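# Assemble the two printed parts to match the displayed sample

## Task

Join the two 3D-printed parts so they match the finished, already-assembled example standing on the display stand (a museum exhibit).

## Robot and tools

Robot: two arms, left_arm and right_arm, each a six-joint arm ending in a two-finger parallel gripper with a wrist camera mounted on it. In the scene frame the origin sits at table-top height midway between the nominal bases, +x points out over the table, +y toward left_arm, and +z up. Measured bases: left_arm at (-0.030, +0.318, +0.016) m and right_arm at (-0.024, -0.336, +0.008) m, both turned only very slightly about z. Arm names do not correspond to the sides of the images.

Frames: every hand position, quaternion, target and wrist-camera pose is expressed in that arm's own base frame. Fixed cameras and the table use the scene frame. end_effector_position is the point between the finger pads, roughly 1 cm behind the fingertips. The fingers extend along the gripper's +z axis and separate along its y axis. Reported poses may be off by a few centimetres, more so at long reach.

Row layout (used by every tool that moves the arms): 16 plain numbers. The first 8 are left_arm: x, y, z (metres, absolute position in left_arm's base frame), qw, qx, qy, qz (absolute orientation, w first), then opening. The next 8 are the same fields for right_arm in right_arm's base frame. Opening runs from -1 (closed) to +1 (fully open, 0.094 m); it is an absolute command, not an offset. Both arms must always be filled in. To keep an arm still, resend its latest reported pose along with its current opening; to hold an orientation, repeat the same quaternion in every row instead of copying a drifted reading. Writing 0 for an opening is an actual command.

execute_actions(actions, cameras): actions is a list of actions; each action is a list of up to 15 rows, one per 1/30 s step, and a short action repeats its final row. An action is rejected for both arms if any target lies more than 0.6 m, along any of the gripper's current axes, from where that gripper was when the action began. If the first action fails this check against the last reported state, or any action is malformed, the whole call is rejected. Images come back only when actions is empty or cameras names them.

move(target, speed, blend, opening_speed, grip_force, blocking, cameras): drives each gripper in a straight line from its Hand target to the absolute pose(s) in target, either a single 16-number row or a list of up to 15 rows (the 0.6 m limit does not apply here). speed is in m/s, 0.002 to 2.9 with a default of 0.25; rotation is capped at twice that value in rad/s; it may be one value or one per target. blend (metres) rounds off corners at intermediate targets, and 0 means stop at each one. opening_speed (at least 0.2 per second on the -1..1 scale) makes the fingers close gradually, which is useful on fragile parts. grip_force is the per-pad force limit in newtons, 10 to 50, given once or per arm; it stays in effect until changed, and lower values close slowly. blocking=false returns after about 0.5 s while the move keeps running, and a new move replaces it. A move ends after 10 s even if short. Opening changes on later targets only take effect once everything has come to rest. The paths do not avoid obstacles or the other arm, grippers lag and overshoot more at speed, and a path passing near an arm's own base can flip its shoulder posture, so route around it.

wait(seconds 0 to 10, cameras): lets time pass while the last commands are held. stop(cameras): brakes a running move. zoom_image(camera, region [x0, y0, x1, y1] in image pixels, at most 504 by 504) enlarges part of the latest image from cam_high, cam_low, cam_bench, cam_left_wrist or cam_right_wrist. read_manual(section="licences") returns only licence text. finished_scene(scene=1) ends the scene permanently, and the assembly must stay in place without the robot holding it.

Controller behaviour: each step the commanded orientation is clipped to within 40 degrees of the current one, so large rotations take several commands. Friction and gravity can leave a gripper a few cm off its target in free air, which does not by itself indicate contact. A wrist close to the first joint's axis can make the whole arm swing.

Result lines: end_effector_position and end_effector_quat_wxyz; Hand target (where the arm is actually being sent, possibly short of your command); Tool commands; grip_measured (measured opening on the -1..1 scale, about 2.5 mm wide when empty, and under a firm grip up to about 0.064 narrower than the part); grip_effort_nm (gripper motor effort, negative means closing, not a pad force); joint positions, velocities and torques; motor temperatures. A move also adds a move: line with the outcome (done, off_target, moving, held, fault) and limits=paced (clipped) or limits=held (steps withheld). done means within 10 mm and 2 degrees; neither done nor off_target tells you about contact. To release a grip, command an opening well above grip_measured.

Hazards: a part falling off the table, or being left off it, fails the task. Avoid drops, releasing parts while they are moving, slamming, hard hits and heavy pressing, particularly against fixed or heavy objects. Never let the arms, grippers or wrist cameras strike or squeeze each other, and never grip the other arm's fingers. Contact with a wrist-camera cable counts as the hand touching. A MOTOR HOT line appears at 75 °C; at 90 °C that arm folds up and is unusable for the rest of the scene; at 100 °C it goes limp. Stretched-out holds and pushing toward unreachable poses heat the motors.

Each tool is called after "Request:" as name(argument=value, ...) on one line, values as JSON.

## Session

Request:
execute_actions(actions=[])

Scene clock: 0.00 s.
left_arm: end_effector_position=(+0.3051, -0.0460, +0.1944) grip_measured=+1.000 grip_effort_nm=n/a end_effector_quat_wxyz=(+0.655, +0.252, +0.712, +0.009) | right_arm: end_effector_position=(+0.3237, +0.0413, +0.2011) grip_measured=+1.000 grip_effort_nm=n/a end_effector_quat_wxyz=(+0.602, +0.097, +0.778, +0.152)
Joint positions: left_arm=[0.075 0.727 0.232 0.342 0.397 0.414 0.094] | right_arm=[0.124 0.792 0.359 0.203 0 0.371 0.094]
Joint velocities: within noise
Joint torques (N m): no reading
Motor temperatures (°C): left_arm=[33 32 33 36 32 28 27] | right_arm=[28 35 36 37 29 29 29]
Heat: left arm: 36 °C; right arm: 37 °C.
Hand target: left_arm +0.3044, -0.0464, +0.1945; +0.654, +0.252, +0.713, +0.007 | right_arm +0.3249, +0.0413, +0.2125; +0.614, +0.095, +0.768, +0.154
Tool commands: left_gripper/opening=+1.0 right_gripper/opening=+1.0

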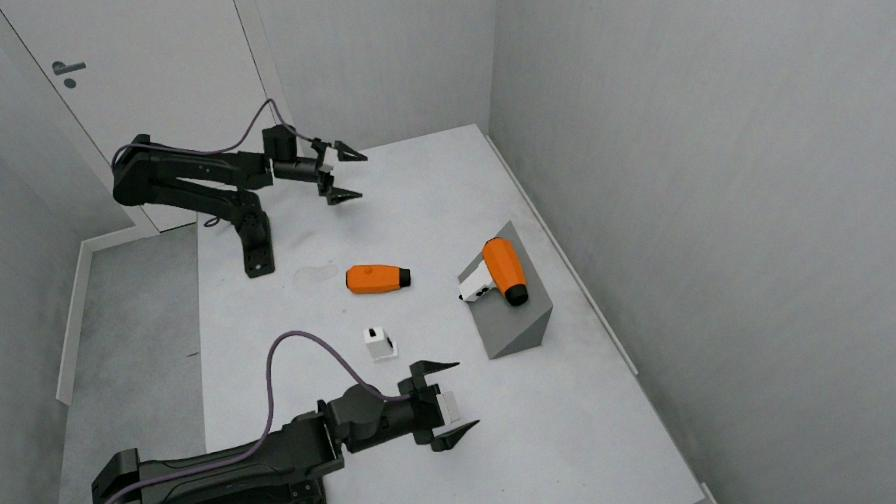

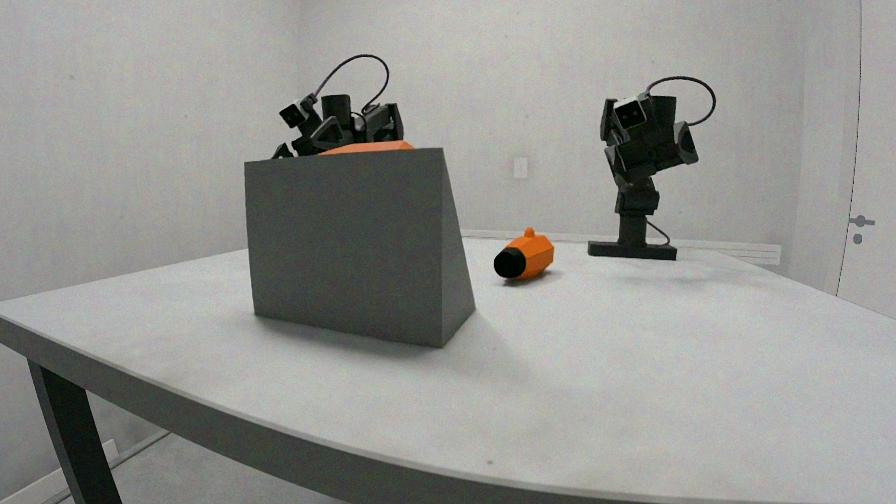

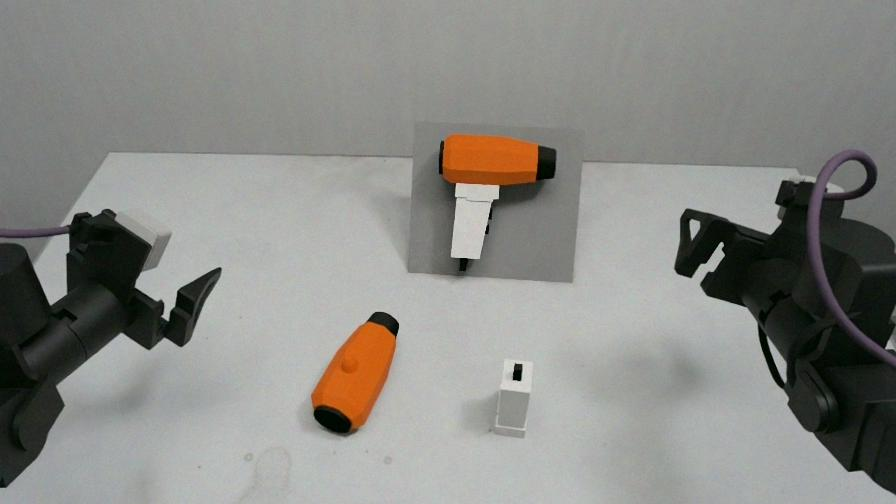

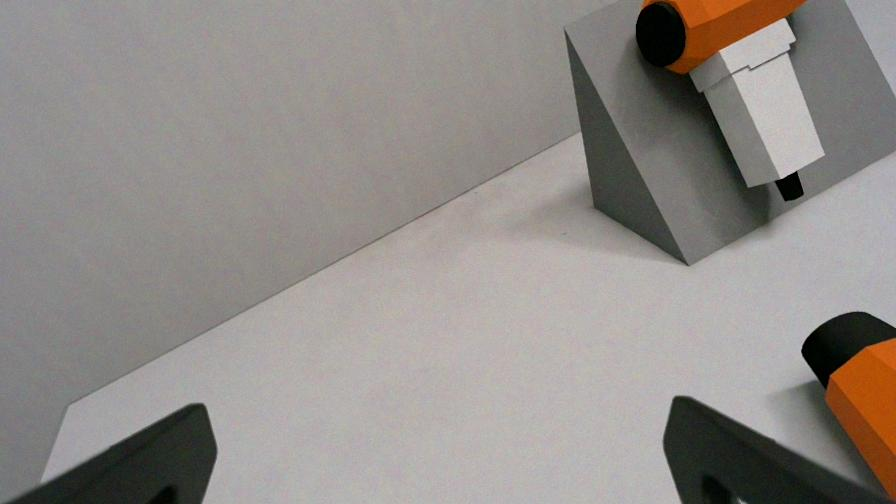

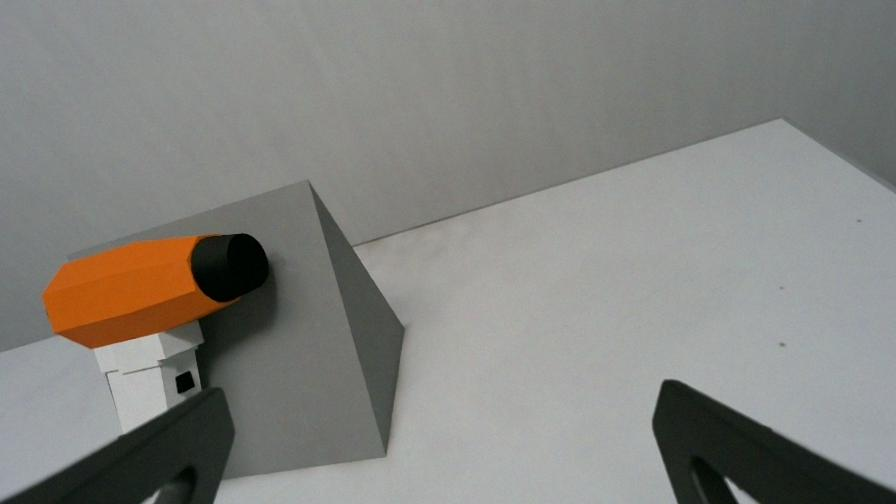

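Request:
zoom_image(camera="cam_bench", region=[390, 100, 600, 290])

Request:
zoom_image(camera="cam_bench", region=[290, 290, 560, 450])

Request:
zoom_image(camera="cam_high", region=[330, 220, 570, 380])

Request:
zoom_image(camera="cam_low", region=[440, 200, 600, 320])

Request:
zoom_image(camera="cam_left_wrist", region=[600, 0, 896, 260])

Request:
zoom_image(camera="cam_right_wrist", region=[20, 200, 320, 460])

Scaled by 2.400 from the camera's 896x504 image, which has a finer 1280x720 frame.

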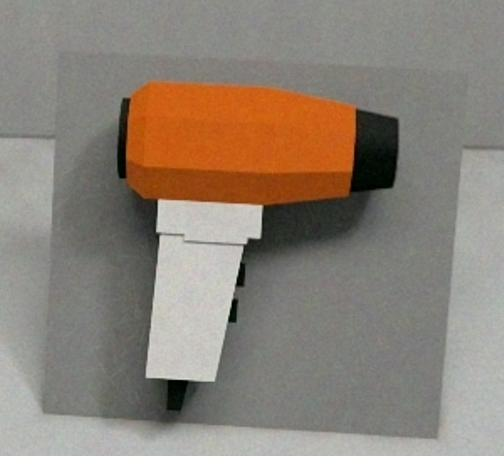

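Scaled by 1.867 from the camera's 896x504 image, which has a finer 1280x720 frame.

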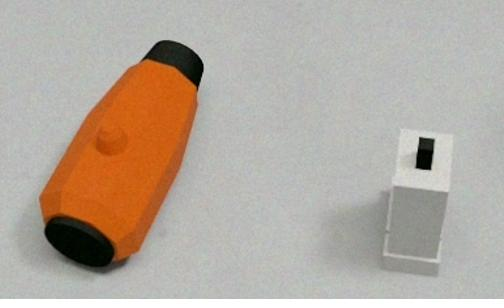

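Scaled by 2.100 from the camera's 896x504 image, which has a finer 1280x720 frame.

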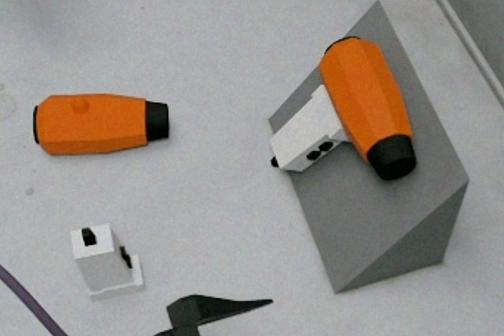

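Scaled by 3.150 from the camera's 896x504 image, which has a finer 1280x720 frame.

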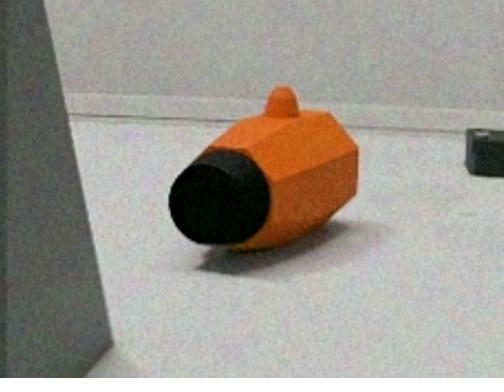

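Scaled by 1.703 from the camera's 896x504 image, which has a finer 1280x720 frame.

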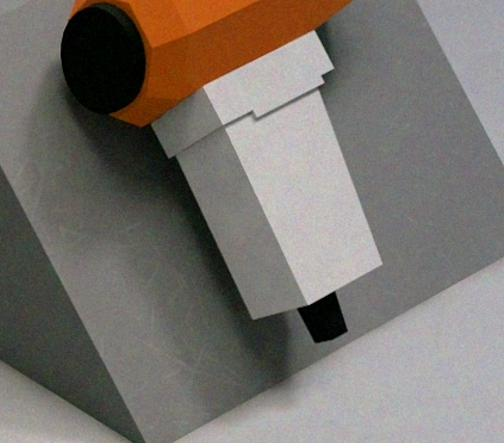

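Scaled by 1.680 from the camera's 896x504 image, which has a finer 1280x720 frame.

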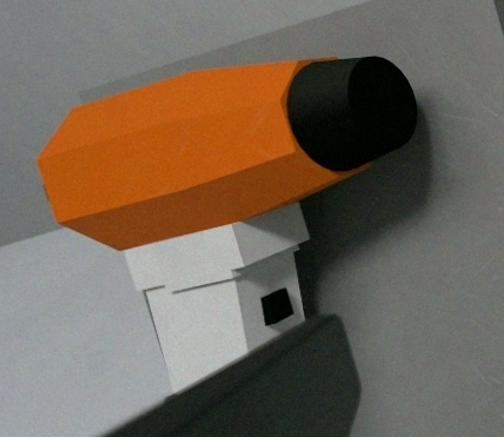

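Request:
move(target=[0.23,-0.19,0.22,0,0,1,0,1,0.19,0.245,0.24,0,0,1,0,1], speed=0.3, cameras=["all"])

Scene clock: 22.47 s.
left_arm: end_effector_position=(+0.2281, -0.1860, +0.2179) grip_measured=+1.000 grip_effort_nm=0.00 end_effector_quat_wxyz=(+0.049, +0.002, +0.998, -0.035) | right_arm: end_effector_position=(+0.1894, +0.2421, +0.2324) grip_measured=+1.000 grip_effort_nm=0.00 end_effector_quat_wxyz=(+0.049, -0.002, +0.997, +0.060)
Joint positions: left_arm=[-0.692 1.597 1.696 -1.551 -0.008 -0.689 0.094] | right_arm=[0.906 1.633 1.791 -1.574 0.003 0.901 0.094]
Joint torques (N m): left_arm=[-0.16 -4.72 8.66 0.45 0.11 -0.06] | right_arm=[0.32 -4.51 8.38 0.56 -0.04 0.04]
Heat: left arm: 38 °C; right arm: 40 °C.
Hand target: left_arm +0.2300, -0.1899, +0.2194; +0.045, +0.000, +0.998, -0.037 | right_arm +0.1900, +0.2448, +0.2393; +0.052, +0.000, +0.996, +0.066
Off the commanded pose: left_arm 0.005 m, 7 deg | right_arm 0.008 m, 9 deg.
joint sent to its limit (left arm) — joint 4 (wrist pitch), lower limit. The joint targets are off in orientation, not in position.
joint sent to its limit (right arm) — joint 4 (wrist pitch), lower limit. The joint targets are off in orientation, not in position.
move: off_target (left_arm, right_arm)
camera_calibration:
cam_left_wrist: T_world_to_cam=[[-0.00749795, -0.995788, 0.0913737, -0.207545], [-0.940902, 0.037966, 0.336544, 0.187326], [-0.338596, -0.0834503, -0.937224, 0.359095], [0, 0, 0, 1]] pos_world=[0.296288, -0.183816, 0.292473]
cam_right_wrist: T_world_to_cam=[[0.00426171, -0.994858, -0.101186, 0.261842], [-0.936263, -0.0395142, 0.34907, 0.141732], [-0.351273, 0.093249, -0.931618, 0.346186], [0, 0, 0, 1]] pos_world=[0.253189, 0.233815, 0.299534]

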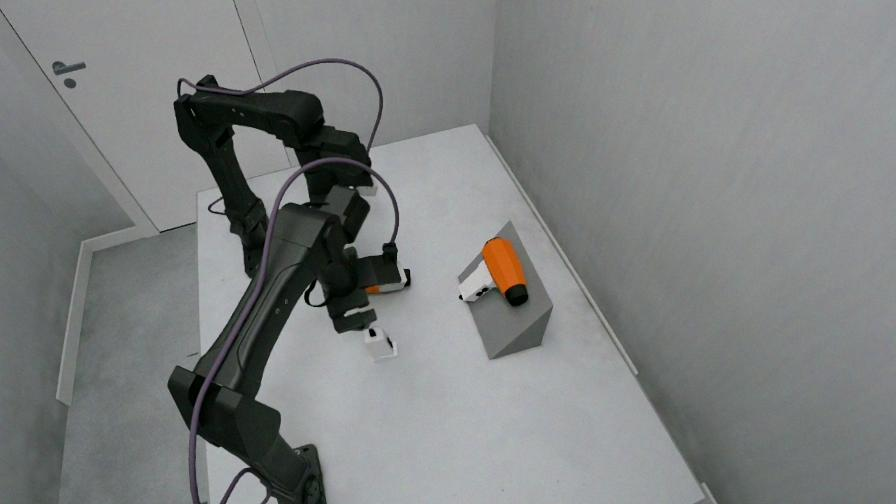

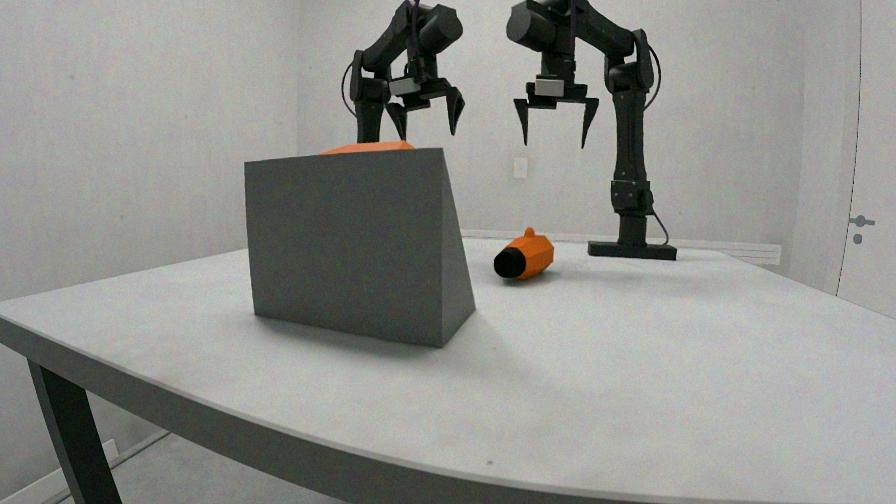

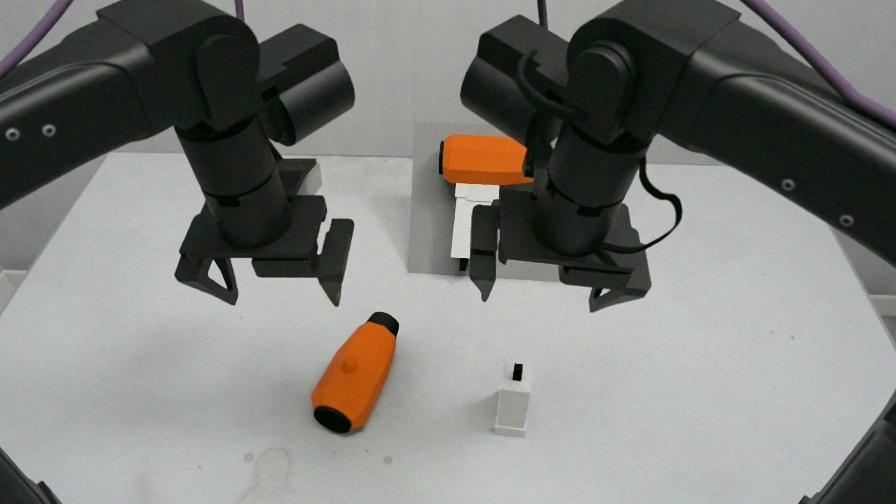

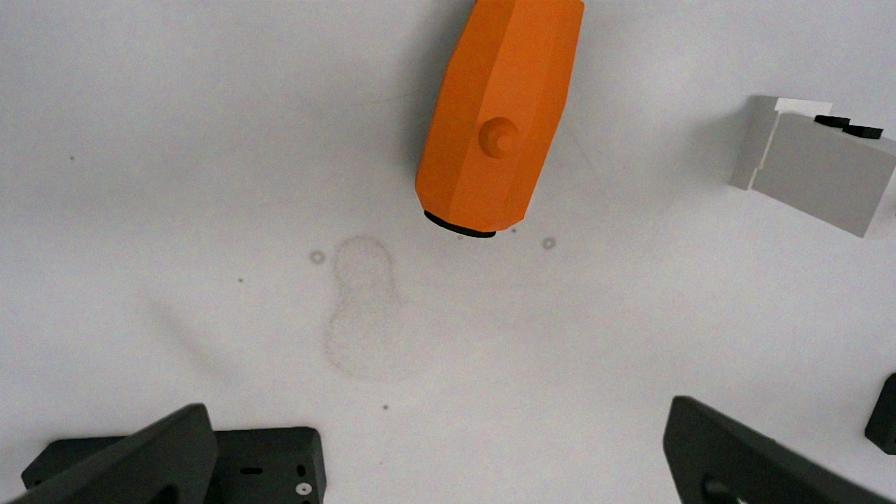

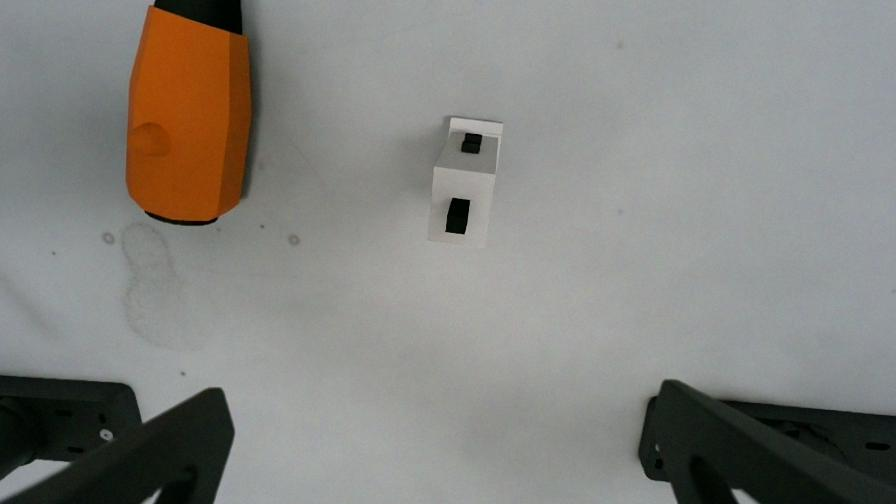

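Request:
zoom_image(camera="cam_left_wrist", region=[390, 0, 640, 250])

Request:
zoom_image(camera="cam_left_wrist", region=[700, 60, 896, 250])

Request:
zoom_image(camera="cam_right_wrist", region=[390, 90, 560, 260])

Request:
zoom_image(camera="cam_right_wrist", region=[90, 0, 290, 240])

Scaled by 2.016 from the camera's 896x504 image, which has a finer 1280x720 frame.

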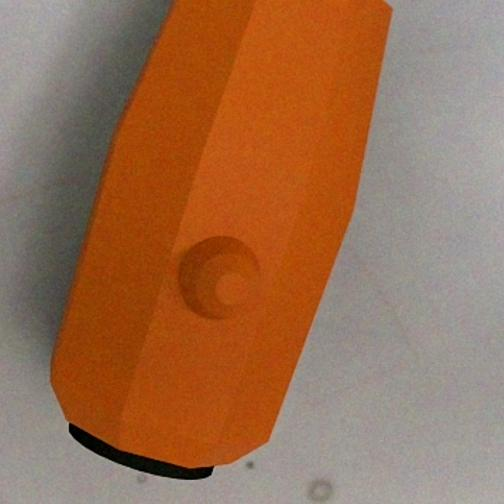

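Scaled by 2.571 from the camera's 896x504 image, which has a finer 1280x720 frame.

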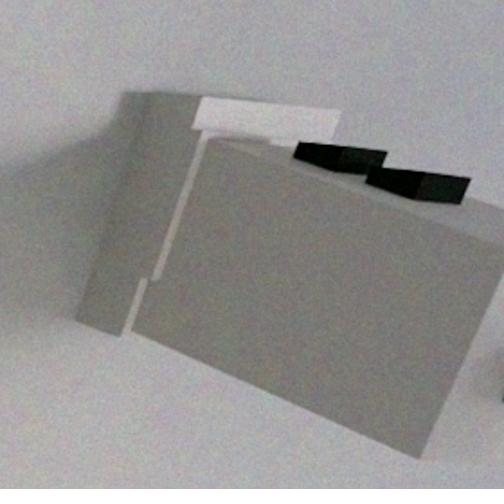

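Scaled by 2.965 from the camera's 896x504 image, which has a finer 1280x720 frame.

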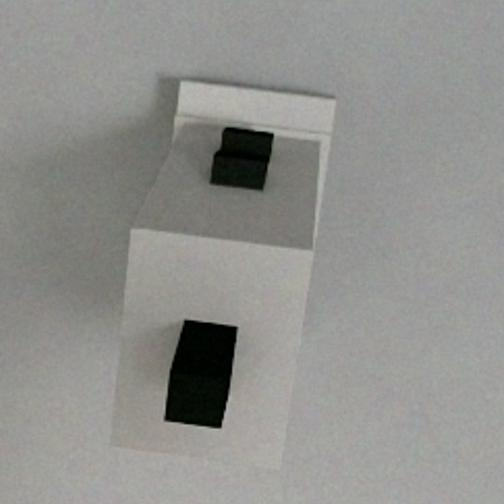

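Scaled by 2.100 from the camera's 896x504 image, which has a finer 1280x720 frame.

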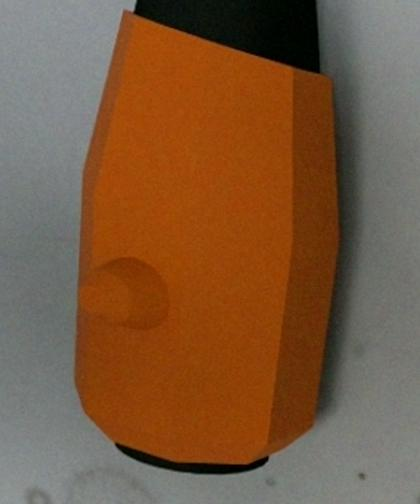

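Request:
move(target=[0.23,-0.19,0.22,0,0,1,0,1,0.199,0.247,0.155,0,0.047,0.999,0,1], speed=0.2, cameras=["cam_right_wrist","cam_bench"])

Scene clock: 51.63 s.
left_arm: end_effector_position=(+0.2280, -0.1861, +0.2179) grip_measured=+1.000 grip_effort_nm=0.00 end_effector_quat_wxyz=(+0.048, +0.001, +0.998, -0.035) | right_arm: end_effector_position=(+0.1963, +0.2461, +0.1558) grip_measured=+1.000 grip_effort_nm=0.00 end_effector_quat_wxyz=(-0.004, +0.040, +0.999, -0.006)
Joint positions: left_arm=[-0.692 1.597 1.696 -1.551 -0.007 -0.689 0.094] | right_arm=[0.895 1.753 1.625 -1.457 0.001 0.975 0.094]
Joint torques (N m): left_arm=[-0.17 -4.72 8.65 0.46 0.07 -0.08] | right_arm=[-0.73 -6.49 4.77 0.53 -0.04 0.1]
Heat: left arm: 35 °C; right arm: 38 °C.
Hand target: left_arm +0.2300, -0.1899, +0.2194; +0.045, +0.000, +0.998, -0.037 | right_arm +0.1991, +0.2470, +0.1550; +0.000, +0.047, +0.999, +0.000
Off the commanded pose: left_arm 0.005 m, 7 deg | right_arm 0.003 m, 1 deg.
joint sent to its limit (left arm) — joint 4 (wrist pitch), lower limit. The joint targets are off in orientation, not in position.
move: off_target (left_arm)
camera_calibration:
cam_right_wrist: T_world_to_cam=[[-0.0847539, -0.995912, 0.0312326, 0.255095], [-0.889648, 0.089752, 0.447741, 0.118739], [-0.448714, 0.0101618, -0.893618, 0.310456], [0, 0, 0, 1]] pos_world=[0.266562, 0.240241, 0.216298]
Images, in order (width x height): cam_bench 896x504, cam_right_wrist 896x504.

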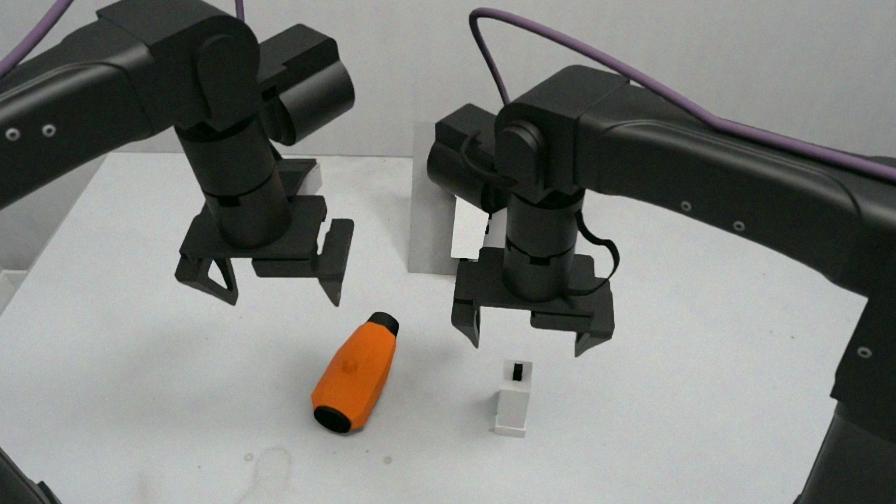

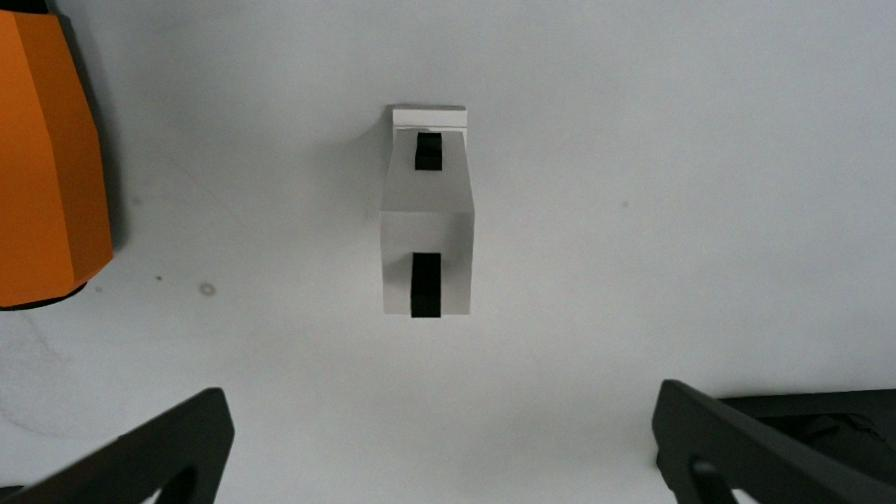

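Request:
move(target=[[0.23,-0.19,0.22,0,0,1,0,1,0.201,0.250,0.060,0,0.047,0.999,0,1],[0.23,-0.19,0.22,0,0,1,0,1,0.201,0.250,0.060,0,0.047,0.999,0,-0.5]], speed=0.12, opening_speed=0.8, grip_force=35, cameras=["cam_right_wrist","cam_bench"])

Scene clock: 61.10 s.
left_arm: end_effector_position=(+0.2280, -0.1861, +0.2179) grip_measured=+1.000 grip_effort_nm=0.00 end_effector_quat_wxyz=(+0.048, +0.001, +0.998, -0.035) | right_arm: end_effector_position=(+0.1994, +0.2503, +0.0638) grip_measured=-0.356 grip_effort_nm=-0.70 end_effector_quat_wxyz=(-0.001, +0.041, +0.999, -0.001)
Joint positions: left_arm=[-0.692 1.597 1.696 -1.551 -0.007 -0.689 0.094] | right_arm=[0.895 1.787 1.298 -1.085 0 0.978 0.03]
Joint torques (N m): left_arm=[-0.16 -4.72 8.65 0.46 0.07 -0.08] | right_arm=[-0.58 -6.31 4.52 0.54 0.04 0.07]
Heat: left arm: 35 °C; right arm: 38 °C.
Hand target: left_arm +0.2300, -0.1899, +0.2194; +0.045, +0.000, +0.998, -0.037 | right_arm +0.2010, +0.2499, +0.0600; +0.000, +0.047, +0.999, +0.000
Off the commanded pose: left_arm 0.005 m, 7 deg | right_arm 0.004 m, 1 deg.
joint sent to its limit (left arm) — joint 4 (wrist pitch), lower limit. The joint targets are off in orientation, not in position.
grip_force (N): 35, 35
move: off_target (left_arm)
camera_calibration:
cam_right_wrist: T_world_to_cam=[[-0.087145, -0.995966, 0.02138, 0.263582], [-0.892155, 0.0875749, 0.44316, 0.163633], [-0.443244, 0.0195449, -0.896188, 0.226326], [0, 0, 0, 1]] pos_world=[0.269274, 0.243765, 0.12468]
Images, in order (width x height): cam_bench 896x504, cam_right_wrist 896x504.

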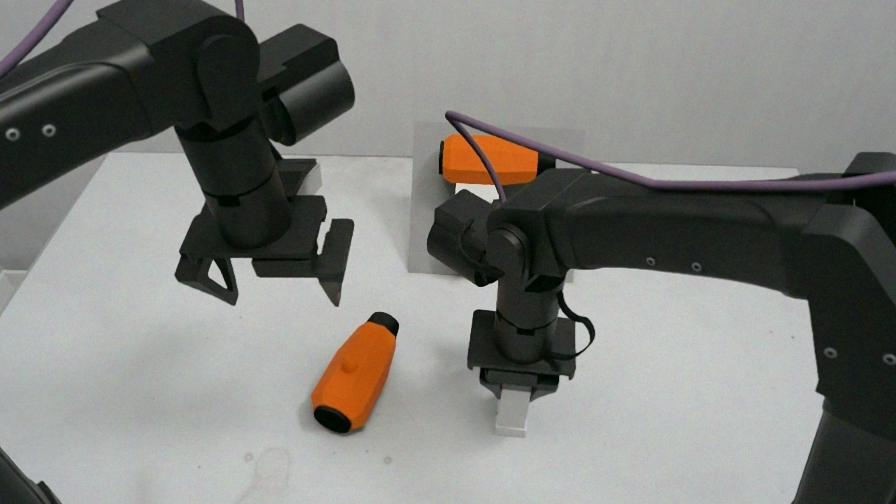

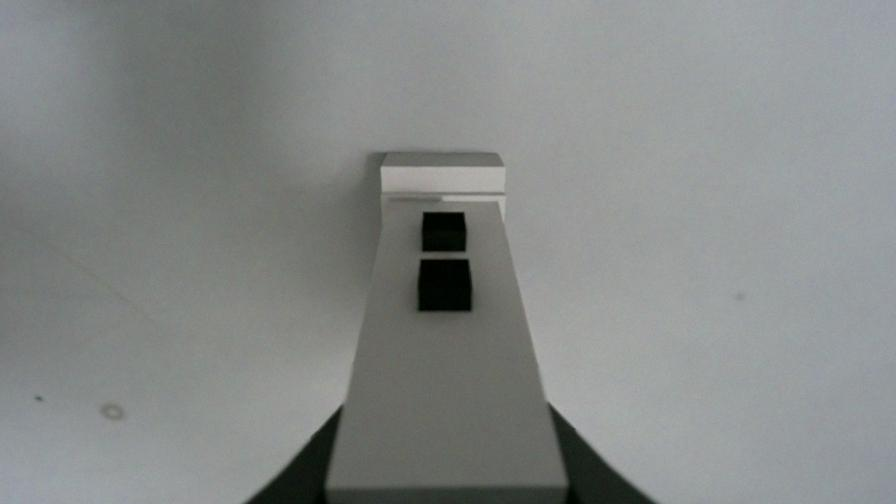

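Request:
move(target=[[0.20,-0.05,0.20,0.4,0.4435,0.768,-0.231,1,0.201,0.250,0.16,0,0.047,0.999,0,-0.5],[0.17,-0.02,0.19,0.4,0.4435,0.768,-0.231,1,0.201,0.310,0.16,0,0.047,0.999,0,-0.5]], speed=0.2, blend=0.03, cameras=["cam_right_wrist","cam_bench","cam_left_wrist"])

Scene clock: 73.00 s.
left_arm: end_effector_position=(+0.1748, -0.0167, +0.1891) grip_measured=+1.000 grip_effort_nm=0.00 end_effector_quat_wxyz=(+0.382, +0.427, +0.806, -0.148) | right_arm: end_effector_position=(+0.1964, +0.3081, +0.1502) grip_measured=-0.356 grip_effort_nm=-0.75 end_effector_quat_wxyz=(-0.008, +0.041, +0.999, -0.008)
Joint positions: left_arm=[0.77 0.998 0.911 -1.547 0.843 1.772 0.094] | right_arm=[0.997 1.966 1.879 -1.505 -0.006 1.079 0.03]
Joint torques (N m): left_arm=[-0.18 -2.14 5.55 0.1 0.53 0.04] | right_arm=[-0.44 -7.95 8.83 0.24 0.07 0.11]
Heat: left arm: 34 °C; right arm: 38 °C.
Hand target: left_arm +0.1717, -0.0207, +0.1892; +0.383, +0.428, +0.804, -0.152 | right_arm +0.2008, +0.3098, +0.1599; +0.000, +0.047, +0.999, +0.000
Off the commanded pose: left_arm 0.006 m, 11 deg | right_arm 0.011 m, 1 deg.
joint sent to its limit (left arm) — joint 4 (wrist pitch), lower limit. The joint targets are off in orientation, not in position.
grip_force (N): 35, 35
move: off_target (left_arm, right_arm)
camera_calibration:
cam_left_wrist: T_world_to_cam=[[-0.811521, -0.57991, -0.0716807, 0.141592], [-0.513415, 0.766229, -0.386392, 0.214604], [0.278996, -0.276763, -0.919545, 0.213659], [0, 0, 0, 1]] pos_world=[0.165476, -0.0231922, 0.28954]
cam_right_wrist: T_world_to_cam=[[-0.0857315, -0.995718, 0.0345865, 0.316678], [-0.885685, 0.0920645, 0.455066, 0.113154], [-0.456302, 0.00838077, -0.889786, 0.30632], [0, 0, 0, 1]] pos_world=[0.267142, 0.302337, 0.210114]
Images, in order (width x height): cam_bench 896x504, cam_left_wrist 896x504, cam_right_wrist 896x504.

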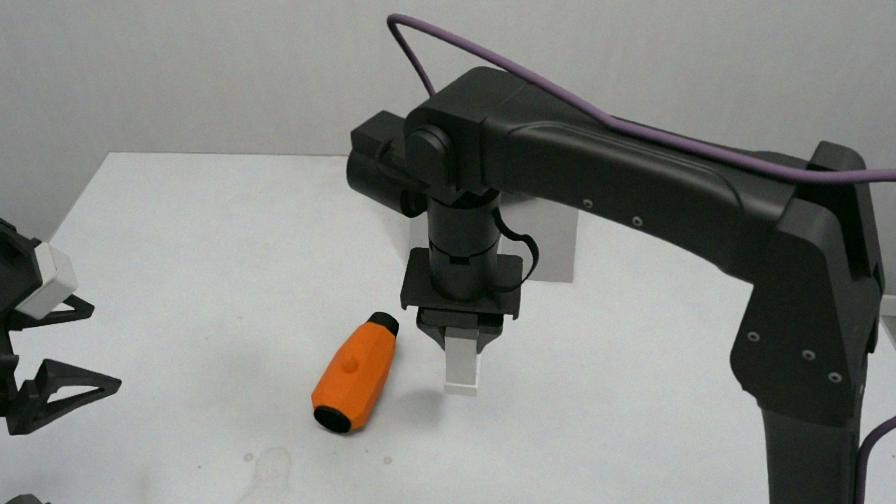

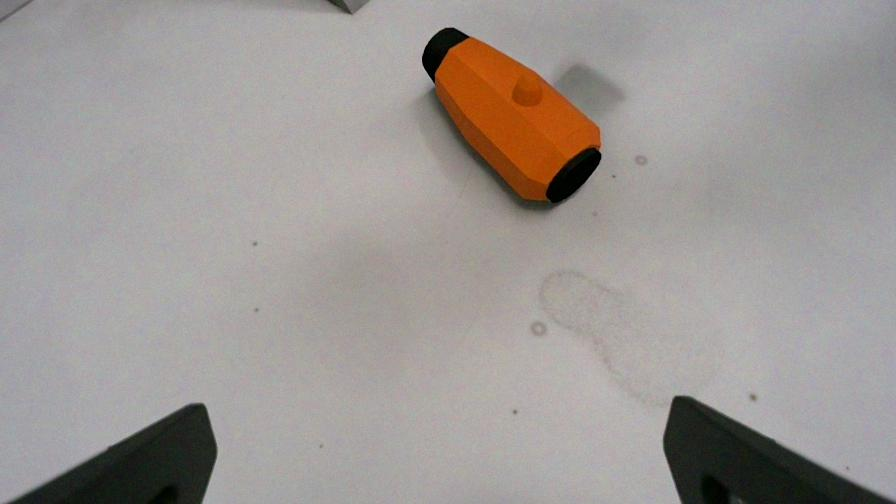

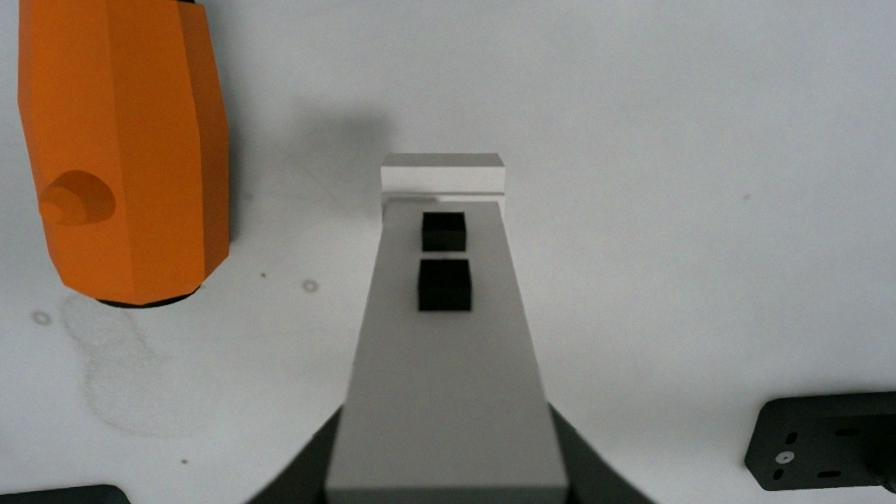

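Request:
move(target=[0.17,-0.02,0.19,0.4,0.4435,0.768,-0.231,1,0.215,0.425,0.190,0,0.135,0.991,0,-0.5], speed=0.15, cameras=["cam_right_wrist","cam_bench","cam_left_wrist","cam_low","cam_high"])

Request:
zoom_image(camera="cam_right_wrist", region=[300, 0, 620, 320])

Scene clock: 86.00 s.
left_arm: end_effector_position=(+0.1746, -0.0166, +0.1889) grip_measured=+1.000 grip_effort_nm=0.00 end_effector_quat_wxyz=(+0.382, +0.429, +0.805, -0.147) | right_arm: end_effector_position=(+0.2135, +0.4222, +0.1834) grip_measured=-0.357 grip_effort_nm=-0.75 end_effector_quat_wxyz=(+0.032, +0.132, +0.986, +0.101)
Joint positions: left_arm=[0.77 0.998 0.911 -1.547 0.841 1.777 0.094] | right_arm=[1.098 2.291 2.508 -1.576 -0.006 1.364 0.03]
Joint torques (N m): left_arm=[-0.23 -2.13 5.59 0.1 0.49 -0.01] | right_arm=[0.24 -9.32 8.87 0.65 0.04 0.03]
Heat: left arm: 34 °C; right arm: 38 °C.
Hand target: left_arm +0.1717, -0.0207, +0.1891; +0.382, +0.429, +0.804, -0.152 | right_arm +0.2148, +0.4245, +0.1895; +0.038, +0.134, +0.984, +0.108
Off the commanded pose: left_arm 0.006 m, 11 deg | right_arm 0.007 m, 12 deg.
joint sent to its limit (left arm) — joint 4 (wrist pitch), lower limit. The joint targets are off in orientation, not in position.
joint sent to its limit (right arm) — joint 4 (wrist pitch), lower limit. The joint targets are off in orientation, not in position.
grip_force (N): 35, 35
move: off_target (left_arm, right_arm)
camera_calibration:
cam_left_wrist: T_world_to_cam=[[-0.813212, -0.577132, -0.0748669, 0.142473], [-0.510442, 0.769129, -0.384564, 0.213571], [0.279527, -0.274517, -0.920057, 0.213611], [0, 0, 0, 1]] pos_world=[0.165166, -0.0233978, 0.289332]
cam_right_wrist: T_world_to_cam=[[-0.25901, -0.947177, -0.18913, 0.488068], [-0.900955, 0.166349, 0.400758, 0.0844936], [-0.348128, 0.274198, -0.89645, 0.208624], [0, 0, 0, 1]] pos_world=[0.275167, 0.391027, 0.245467]

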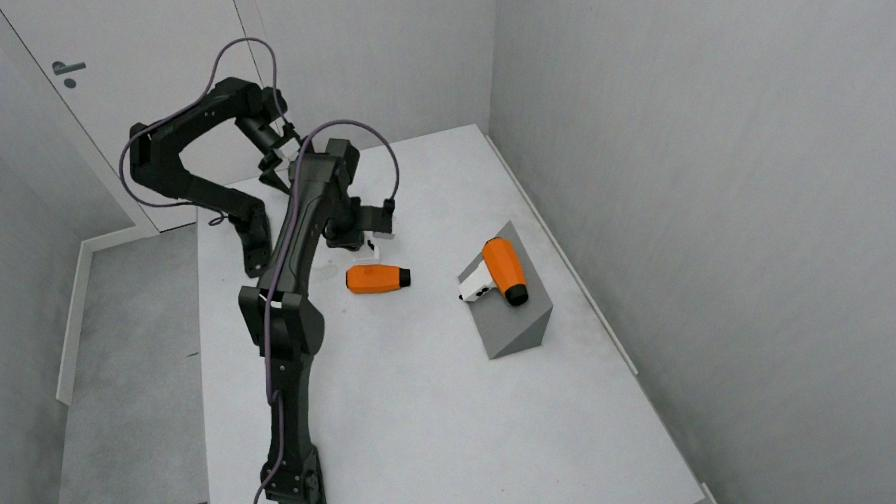

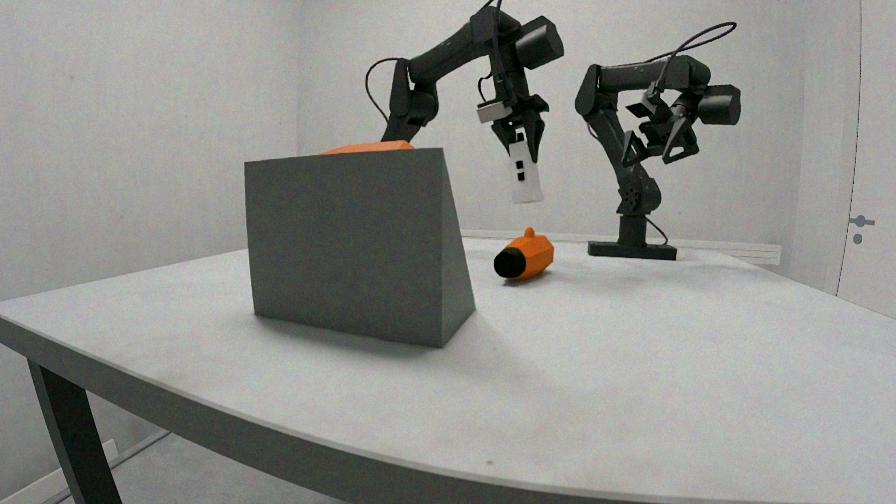

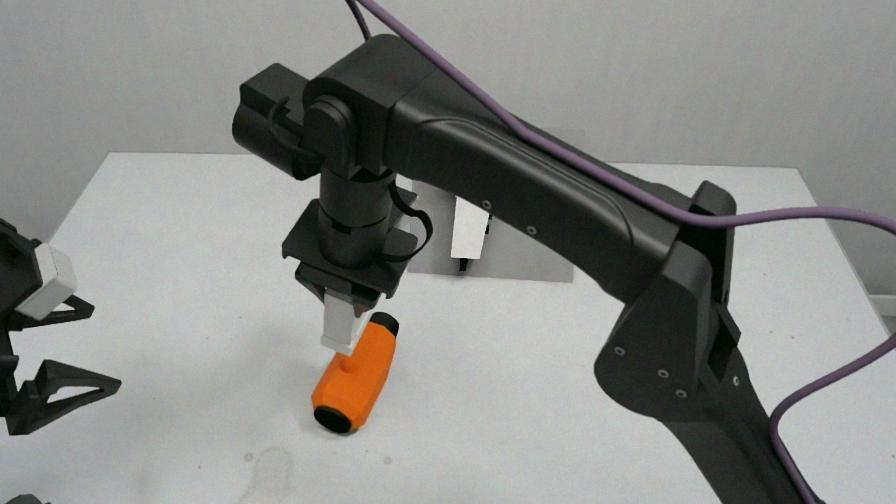

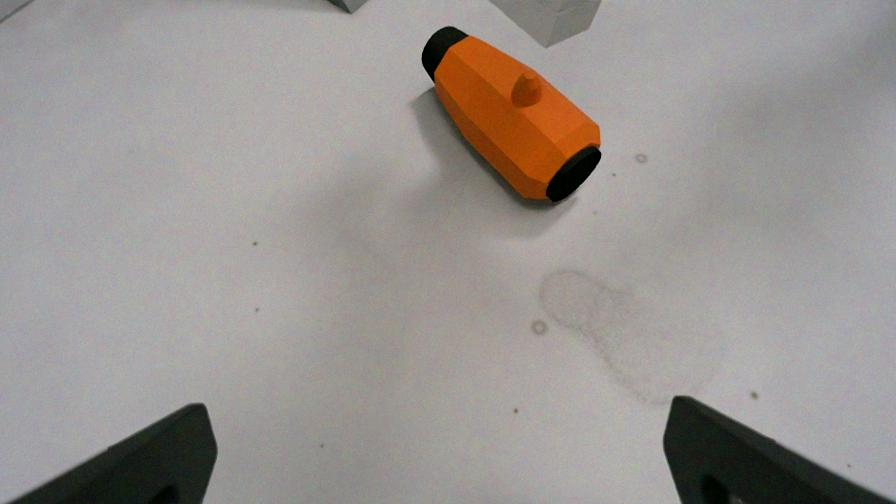

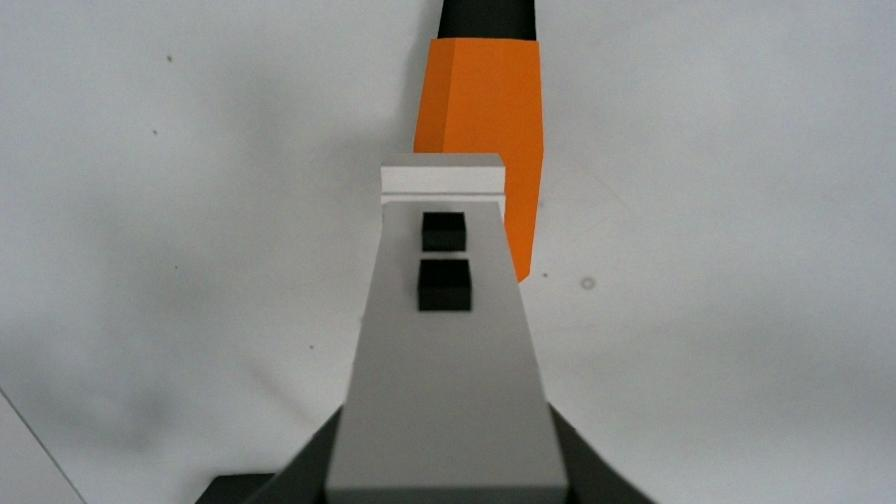

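Scaled by 1.575 from the camera's 896x504 image, which has a finer 1280x720 frame.

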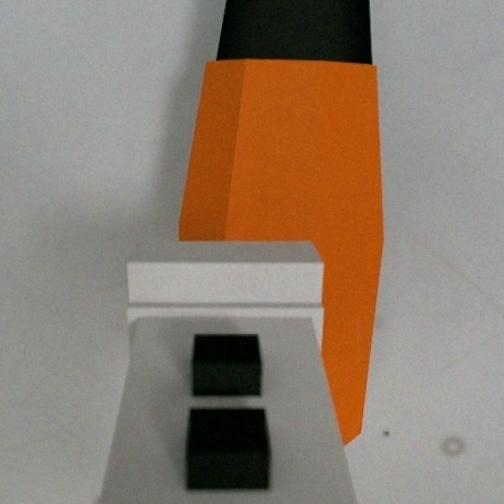

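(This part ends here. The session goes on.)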